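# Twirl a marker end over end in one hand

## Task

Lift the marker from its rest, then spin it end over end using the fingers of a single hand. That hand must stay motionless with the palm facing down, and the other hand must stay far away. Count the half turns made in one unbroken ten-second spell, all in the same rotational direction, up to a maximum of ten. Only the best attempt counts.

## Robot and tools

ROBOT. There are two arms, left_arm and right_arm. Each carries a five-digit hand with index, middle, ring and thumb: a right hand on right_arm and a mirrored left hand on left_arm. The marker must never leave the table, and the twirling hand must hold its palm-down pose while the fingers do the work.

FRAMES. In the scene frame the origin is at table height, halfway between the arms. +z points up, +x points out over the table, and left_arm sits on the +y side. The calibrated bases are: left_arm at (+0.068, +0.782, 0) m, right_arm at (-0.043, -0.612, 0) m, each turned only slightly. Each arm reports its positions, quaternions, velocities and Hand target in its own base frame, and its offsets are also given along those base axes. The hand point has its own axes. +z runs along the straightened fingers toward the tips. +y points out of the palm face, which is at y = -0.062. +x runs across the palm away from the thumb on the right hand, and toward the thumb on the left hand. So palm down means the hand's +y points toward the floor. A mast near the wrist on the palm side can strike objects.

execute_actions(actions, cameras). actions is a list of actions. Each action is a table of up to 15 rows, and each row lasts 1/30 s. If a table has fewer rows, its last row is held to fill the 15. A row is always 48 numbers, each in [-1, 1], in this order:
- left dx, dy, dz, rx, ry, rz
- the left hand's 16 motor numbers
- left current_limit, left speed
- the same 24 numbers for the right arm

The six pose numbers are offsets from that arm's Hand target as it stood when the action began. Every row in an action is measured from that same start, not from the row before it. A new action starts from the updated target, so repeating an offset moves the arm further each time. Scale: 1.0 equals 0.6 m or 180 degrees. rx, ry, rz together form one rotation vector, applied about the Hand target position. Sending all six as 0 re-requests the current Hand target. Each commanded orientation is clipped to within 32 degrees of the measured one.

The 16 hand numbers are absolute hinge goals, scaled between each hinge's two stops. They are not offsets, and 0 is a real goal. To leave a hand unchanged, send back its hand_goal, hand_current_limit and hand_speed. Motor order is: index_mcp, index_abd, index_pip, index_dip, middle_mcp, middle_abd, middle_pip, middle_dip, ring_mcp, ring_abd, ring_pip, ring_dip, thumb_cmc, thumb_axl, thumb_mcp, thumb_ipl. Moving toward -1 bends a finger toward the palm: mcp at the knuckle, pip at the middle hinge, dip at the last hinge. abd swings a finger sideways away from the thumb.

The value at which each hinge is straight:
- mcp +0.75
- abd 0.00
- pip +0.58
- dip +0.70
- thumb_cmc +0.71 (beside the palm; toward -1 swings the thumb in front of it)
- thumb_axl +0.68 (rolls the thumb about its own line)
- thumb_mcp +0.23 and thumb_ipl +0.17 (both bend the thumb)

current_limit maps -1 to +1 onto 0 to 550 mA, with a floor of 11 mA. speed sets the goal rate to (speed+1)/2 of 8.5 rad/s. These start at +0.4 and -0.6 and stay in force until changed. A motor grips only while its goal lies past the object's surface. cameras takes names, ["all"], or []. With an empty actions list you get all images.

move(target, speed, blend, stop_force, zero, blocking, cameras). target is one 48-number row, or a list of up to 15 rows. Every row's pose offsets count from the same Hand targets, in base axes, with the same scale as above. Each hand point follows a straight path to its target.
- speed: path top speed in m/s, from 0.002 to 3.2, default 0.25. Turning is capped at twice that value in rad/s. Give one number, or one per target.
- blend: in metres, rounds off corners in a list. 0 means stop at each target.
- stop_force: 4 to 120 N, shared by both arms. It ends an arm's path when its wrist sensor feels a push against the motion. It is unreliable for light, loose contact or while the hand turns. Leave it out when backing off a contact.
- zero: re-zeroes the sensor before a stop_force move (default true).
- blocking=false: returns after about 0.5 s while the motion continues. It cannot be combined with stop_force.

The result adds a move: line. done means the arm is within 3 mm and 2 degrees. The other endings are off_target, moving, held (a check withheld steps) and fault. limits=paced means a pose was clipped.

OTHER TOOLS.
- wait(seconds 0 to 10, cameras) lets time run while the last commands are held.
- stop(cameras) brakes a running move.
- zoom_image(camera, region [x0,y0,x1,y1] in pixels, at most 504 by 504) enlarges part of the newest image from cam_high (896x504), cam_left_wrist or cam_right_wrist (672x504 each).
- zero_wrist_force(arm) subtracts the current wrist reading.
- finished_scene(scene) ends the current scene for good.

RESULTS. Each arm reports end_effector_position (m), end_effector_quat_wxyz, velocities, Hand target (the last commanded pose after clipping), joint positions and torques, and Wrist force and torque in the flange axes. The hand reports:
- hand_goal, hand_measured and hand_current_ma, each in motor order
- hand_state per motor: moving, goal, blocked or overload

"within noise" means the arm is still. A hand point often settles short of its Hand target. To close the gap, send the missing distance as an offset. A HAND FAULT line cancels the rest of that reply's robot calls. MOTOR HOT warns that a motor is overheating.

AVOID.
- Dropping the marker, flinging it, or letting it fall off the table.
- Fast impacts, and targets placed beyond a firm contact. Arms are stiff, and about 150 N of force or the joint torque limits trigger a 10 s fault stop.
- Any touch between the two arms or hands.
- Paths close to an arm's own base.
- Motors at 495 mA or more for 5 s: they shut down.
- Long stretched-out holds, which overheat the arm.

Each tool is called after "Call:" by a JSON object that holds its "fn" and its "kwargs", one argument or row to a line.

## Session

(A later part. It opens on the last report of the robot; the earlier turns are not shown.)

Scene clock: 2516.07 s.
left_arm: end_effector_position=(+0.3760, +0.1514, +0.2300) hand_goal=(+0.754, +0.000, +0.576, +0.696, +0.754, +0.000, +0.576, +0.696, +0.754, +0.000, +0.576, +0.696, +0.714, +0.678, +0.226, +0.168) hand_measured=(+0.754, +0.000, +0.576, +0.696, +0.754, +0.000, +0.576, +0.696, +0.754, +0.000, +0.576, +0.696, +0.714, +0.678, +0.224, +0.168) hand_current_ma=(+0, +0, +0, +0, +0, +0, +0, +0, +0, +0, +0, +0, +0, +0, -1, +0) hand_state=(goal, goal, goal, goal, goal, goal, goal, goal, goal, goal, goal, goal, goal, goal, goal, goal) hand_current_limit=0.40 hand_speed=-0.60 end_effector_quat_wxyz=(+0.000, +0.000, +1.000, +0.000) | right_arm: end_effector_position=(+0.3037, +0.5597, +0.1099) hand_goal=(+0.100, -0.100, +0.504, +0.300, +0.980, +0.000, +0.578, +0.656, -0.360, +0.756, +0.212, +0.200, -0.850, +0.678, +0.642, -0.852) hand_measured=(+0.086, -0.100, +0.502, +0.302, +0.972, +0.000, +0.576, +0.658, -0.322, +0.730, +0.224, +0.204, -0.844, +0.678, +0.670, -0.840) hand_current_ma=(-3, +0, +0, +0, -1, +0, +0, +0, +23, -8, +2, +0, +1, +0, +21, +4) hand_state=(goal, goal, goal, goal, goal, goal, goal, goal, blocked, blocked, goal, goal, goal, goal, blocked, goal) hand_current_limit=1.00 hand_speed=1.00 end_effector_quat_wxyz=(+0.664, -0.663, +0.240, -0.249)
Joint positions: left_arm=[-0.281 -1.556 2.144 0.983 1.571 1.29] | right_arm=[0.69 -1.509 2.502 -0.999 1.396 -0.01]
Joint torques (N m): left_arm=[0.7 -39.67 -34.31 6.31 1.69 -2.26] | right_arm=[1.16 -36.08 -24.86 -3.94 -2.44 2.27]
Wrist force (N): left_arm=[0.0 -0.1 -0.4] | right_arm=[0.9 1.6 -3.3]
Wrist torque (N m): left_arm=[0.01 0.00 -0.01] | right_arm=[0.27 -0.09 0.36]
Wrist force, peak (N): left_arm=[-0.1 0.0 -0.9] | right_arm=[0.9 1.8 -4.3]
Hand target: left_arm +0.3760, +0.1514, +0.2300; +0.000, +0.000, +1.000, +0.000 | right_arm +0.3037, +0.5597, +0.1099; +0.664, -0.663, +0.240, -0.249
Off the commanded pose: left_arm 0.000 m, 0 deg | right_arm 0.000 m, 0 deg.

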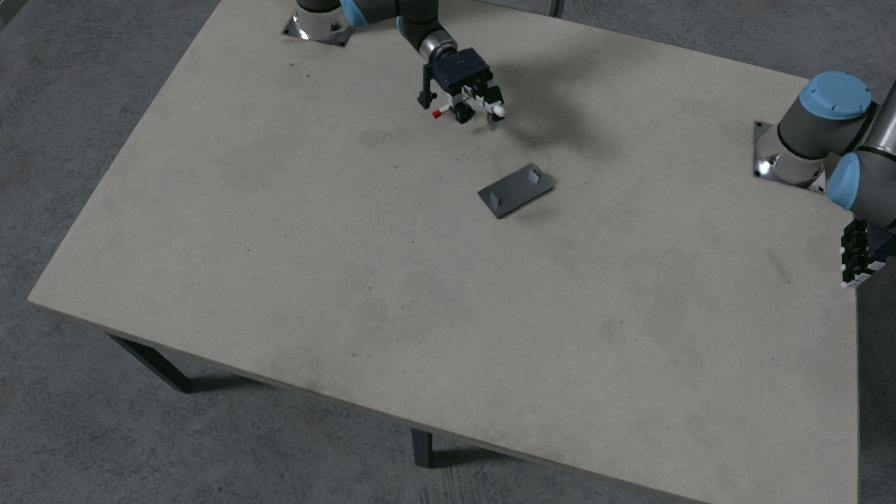

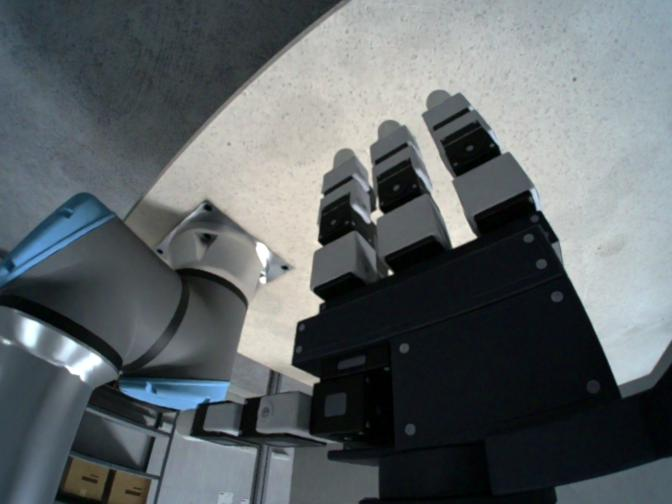

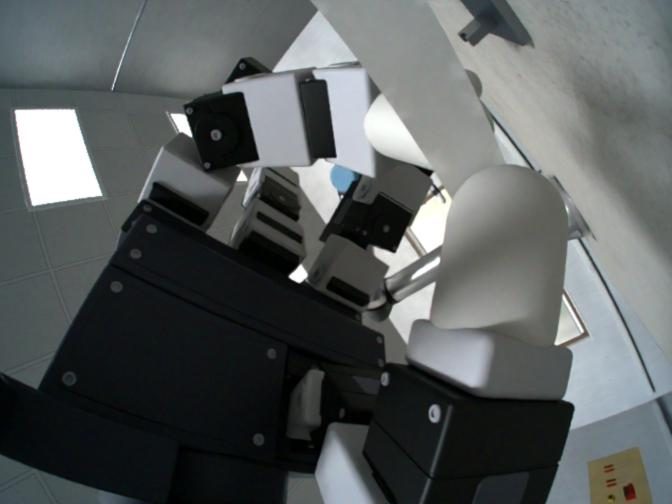

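Call:
{"fn": "execute_actions", "kwargs": {
  "actions": [
    [[0,0,0,0,0,0,0.754,0,0.576,0.696,0.754,0,0.576,0.696,0.754,0,0.576,0.696,0.714,0.678,0.226,0.168,0.4,-0.6,0,0,0,0,0,0,0.2,-0.045,0.504,-0.95,0.98,0,0.577,0.656,-0.36,0.756,0.212,0.2,-0.85,0.677,0.641,-0.853,0.6,0.9],[0,0,0,0,0,0,0.754,0,0.576,0.696,0.754,0,0.576,0.696,0.754,0,0.576,0.696,0.714,0.678,0.226,0.168,0.4,-0.6,0,0,0,0,0,0,0.2,-0.045,0.504,-0.95,0.98,0,0.577,0.656,-0.36,0.756,0.212,0.2,-0.85,0.677,0.641,-0.853,0.6,0.9],[0,0,0,0,0,0,0.754,0,0.576,0.696,0.754,0,0.576,0.696,0.754,0,0.576,0.696,0.714,0.678,0.226,0.168,0.4,-0.6,0,0,0,0,0,0,0.2,-0.045,0.504,-0.95,0.98,0,0.577,0.656,-0.36,0.756,0.212,0.2,-0.85,0.677,0.641,-0.853,0.6,0.9],[0,0,0,0,0,0,0.754,0,0.576,0.696,0.754,0,0.576,0.696,0.754,0,0.576,0.696,0.714,0.678,0.226,0.168,0.4,-0.6,0,0,0,0,0,0,0.2,-0.045,0.504,-0.95,0.98,0,0.577,0.656,-0.36,0.756,0.212,0.2,-0.85,0.677,0.641,-0.853,0.6,0.9],[0,0,0,0,0,0,0.754,0,0.576,0.696,0.754,0,0.576,0.696,0.754,0,0.576,0.696,0.714,0.678,0.226,0.168,0.4,-0.6,0,0,0,0,0,0,0.2,-0.045,0.504,-0.95,0.98,0,0.577,0.656,-0.36,0.756,0.212,0.2,-0.85,0.677,0.641,-0.853,0.6,0.9],[0,0,0,0,0,0,0.754,0,0.576,0.696,0.754,0,0.576,0.696,0.754,0,0.576,0.696,0.714,0.678,0.226,0.168,0.4,-0.6,0,0,0,0,0,0,-0.487,-0.045,0.504,-0.95,0.98,0,0.577,0.656,-0.36,0.756,0.212,0.2,-0.85,0.677,0.641,-0.853,0.6,0.2],[0,0,0,0,0,0,0.754,0,0.576,0.696,0.754,0,0.576,0.696,0.754,0,0.576,0.696,0.714,0.678,0.226,0.168,0.4,-0.6,0,0,0,0,0,0,-0.487,-0.045,0.504,-0.95,0.98,0,0.577,0.656,-0.36,0.756,0.212,0.2,-0.85,0.677,0.641,-0.853,0.6,0.2],[0,0,0,0,0,0,0.754,0,0.576,0.696,0.754,0,0.576,0.696,0.754,0,0.576,0.696,0.714,0.678,0.226,0.168,0.4,-0.6,0,0,0,0,0,0,-0.487,-0.045,0.504,-0.95,0.98,0,0.577,0.656,-0.36,0.756,0.212,0.2,-0.85,0.677,0.641,-0.853,0.6,0.2],[0,0,0,0,0,0,0.754,0,0.576,0.696,0.754,0,0.576,0.696,0.754,0,0.576,0.696,0.714,0.678,0.226,0.168,0.4,-0.6,0,0,0,0,0,0,-0.487,-0.045,0.504,-0.95,0.98,0,0.577,0.656,-0.36,0.756,0.212,0.2,-0.85,0.677,0.641,-0.853,0.6,0.2],[0,0,0,0,0,0,0.754,0,0.576,0.696,0.754,0,0.576,0.696,0.754,0,0.576,0.696,0.714,0.678,0.226,0.168,0.4,-0.6,0,0,0,0,0,0,-0.487,-0.045,0.504,-0.95,0.98,0,0.577,0.656,-0.36,0.756,0.212,0.2,-0.85,0.677,0.641,-0.853,0.6,0.2],[0,0,0,0,0,0,0.754,0,0.576,0.696,0.754,0,0.576,0.696,0.754,0,0.576,0.696,0.714,0.678,0.226,0.168,0.4,-0.6,0,0,0,0,0,0,-0.487,-0.045,0.504,-0.95,0.98,0,0.577,0.656,-0.36,0.756,0.212,0.2,-0.85,0.677,0.641,-0.853,0.6,0.2],[0,0,0,0,0,0,0.754,0,0.576,0.696,0.754,0,0.576,0.696,0.754,0,0.576,0.696,0.714,0.678,0.226,0.168,0.4,-0.6,0,0,0,0,0,0,-0.487,-0.045,0.504,-0.485,0.98,0,0.577,0.656,-0.36,0.756,0.212,0.2,-0.85,0.677,0.641,-0.853,0.6,0]],
    [[0,0,0,0,0,0,0.754,0,0.576,0.696,0.754,0,0.576,0.696,0.754,0,0.576,0.696,0.714,0.678,0.226,0.168,0.4,-0.6,0,0,0,0,0,0,-0.5,-0.07,0.504,-0.26,0.98,0,0.577,0.656,-0.36,0.756,0.212,0.2,-0.85,0.677,0.641,-0.853,1,1],[0,0,0,0,0,0,0.754,0,0.576,0.696,0.754,0,0.576,0.696,0.754,0,0.576,0.696,0.714,0.678,0.226,0.168,0.4,-0.6,0,0,0,0,0,0,-0.53,-0.125,0.504,-0.035,0.98,0,0.577,0.656,-0.36,0.756,0.212,0.2,-0.85,0.677,0.641,-0.853,1,1],[0,0,0,0,0,0,0.754,0,0.576,0.696,0.754,0,0.576,0.696,0.754,0,0.576,0.696,0.714,0.678,0.226,0.168,0.4,-0.6,0,0,0,0,0,0,-0.56,-0.27,0.504,0.16,0.98,0,0.577,0.656,-0.36,0.756,0.212,0.2,-0.85,0.677,0.641,-0.853,1,1],[0,0,0,0,0,0,0.754,0,0.576,0.696,0.754,0,0.576,0.696,0.754,0,0.576,0.696,0.714,0.678,0.226,0.168,0.4,-0.6,0,0,0,0,0,0,-0.6,-0.42,0.504,0.36,0.98,0,0.577,0.656,-0.36,0.756,0.212,0.2,-0.85,0.677,0.641,-0.853,1,1],[0,0,0,0,0,0,0.754,0,0.576,0.696,0.754,0,0.576,0.696,0.754,0,0.576,0.696,0.714,0.678,0.226,0.168,0.4,-0.6,0,0,0,0,0,0,-0.62,-0.48,0.504,0.42,0.98,0,0.577,0.656,-0.36,0.756,0.212,0.2,-0.85,0.677,0.641,-0.853,1,1],[0,0,0,0,0,0,0.754,0,0.576,0.696,0.754,0,0.576,0.696,0.754,0,0.576,0.696,0.714,0.678,0.226,0.168,0.4,-0.6,0,0,0,0,0,0,0.1,-0.1,0.504,0.3,0.98,0,0.577,0.656,-0.36,0.756,0.212,0.2,-0.85,0.677,0.641,-0.853,1,1]]
  ],
  "cameras": ["cam_right_wrist"]
}}

Scene clock: 2547.87 s.
left_arm: end_effector_position=(+0.3760, +0.1514, +0.2300) hand_goal=(+0.754, +0.000, +0.576, +0.696, +0.754, +0.000, +0.576, +0.696, +0.754, +0.000, +0.576, +0.696, +0.714, +0.678, +0.226, +0.168) hand_measured=(+0.754, +0.000, +0.576, +0.696, +0.754, +0.000, +0.576, +0.696, +0.754, +0.000, +0.576, +0.696, +0.714, +0.678, +0.224, +0.168) hand_current_ma=(+0, +0, +0, +0, +0, +0, +0, +0, +0, +0, +0, +0, +0, +0, -1, +0) hand_state=(goal, goal, goal, goal, goal, goal, goal, goal, goal, goal, goal, goal, goal, goal, goal, goal) hand_current_limit=0.40 hand_speed=-0.60 end_effector_quat_wxyz=(+0.000, +0.000, +1.000, +0.000) | right_arm: end_effector_position=(+0.3037, +0.5597, +0.1099) hand_goal=(+0.100, -0.100, +0.504, +0.300, +0.980, +0.000, +0.578, +0.656, -0.360, +0.756, +0.212, +0.200, -0.850, +0.678, +0.642, -0.852) hand_measured=(+0.086, -0.100, +0.502, +0.302, +0.972, +0.000, +0.576, +0.658, -0.322, +0.732, +0.226, +0.204, -0.844, +0.678, +0.670, -0.840) hand_current_ma=(-3, +0, +0, +0, -1, +0, +0, +0, +23, -6, +3, +0, +0, +0, +21, +4) hand_state=(goal, goal, goal, goal, goal, goal, goal, goal, blocked, blocked, goal, goal, goal, goal, blocked, goal) hand_current_limit=1.00 hand_speed=1.00 end_effector_quat_wxyz=(+0.664, -0.663, +0.240, -0.249)
Joint positions: left_arm=[-0.281 -1.556 2.144 0.983 1.571 1.29] | right_arm=[0.69 -1.509 2.502 -0.999 1.396 -0.01]
Joint torques (N m): left_arm=[-0.08 -39.87 -33.68 6.03 1.54 -2.61] | right_arm=[2.52 -36.62 -24.16 -3.49 -2.26 2.33]
Wrist force (N): left_arm=[-0.1 0.1 -0.5] | right_arm=[0.5 1.5 -3.6]
Wrist torque (N m): left_arm=[0.04 0.01 -0.01] | right_arm=[0.28 -0.04 0.33]
Wrist force, peak (N): left_arm=[-0.4 -0.1 -0.7] | right_arm=[1.0 1.9 -4.4]
Hand target: left_arm +0.3760, +0.1514, +0.2300; +0.000, +0.000, +1.000, +0.000 | right_arm +0.3037, +0.5597, +0.1099; +0.664, -0.663, +0.240, -0.249
Off the commanded pose: left_arm 0.000 m, 0 deg | right_arm 0.000 m, 0 deg.
Images, in order (width x height): cam_right_wrist 672x504.

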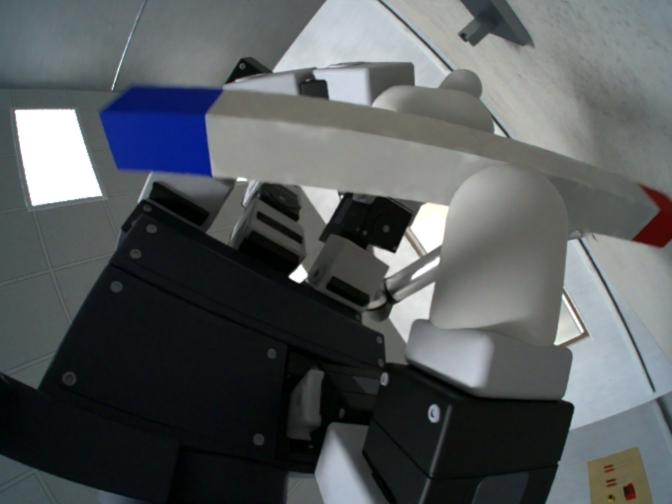

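Call:
{"fn": "finished_scene", "kwargs": {
  "scene": 2
}}

The scene is finished: the task was done.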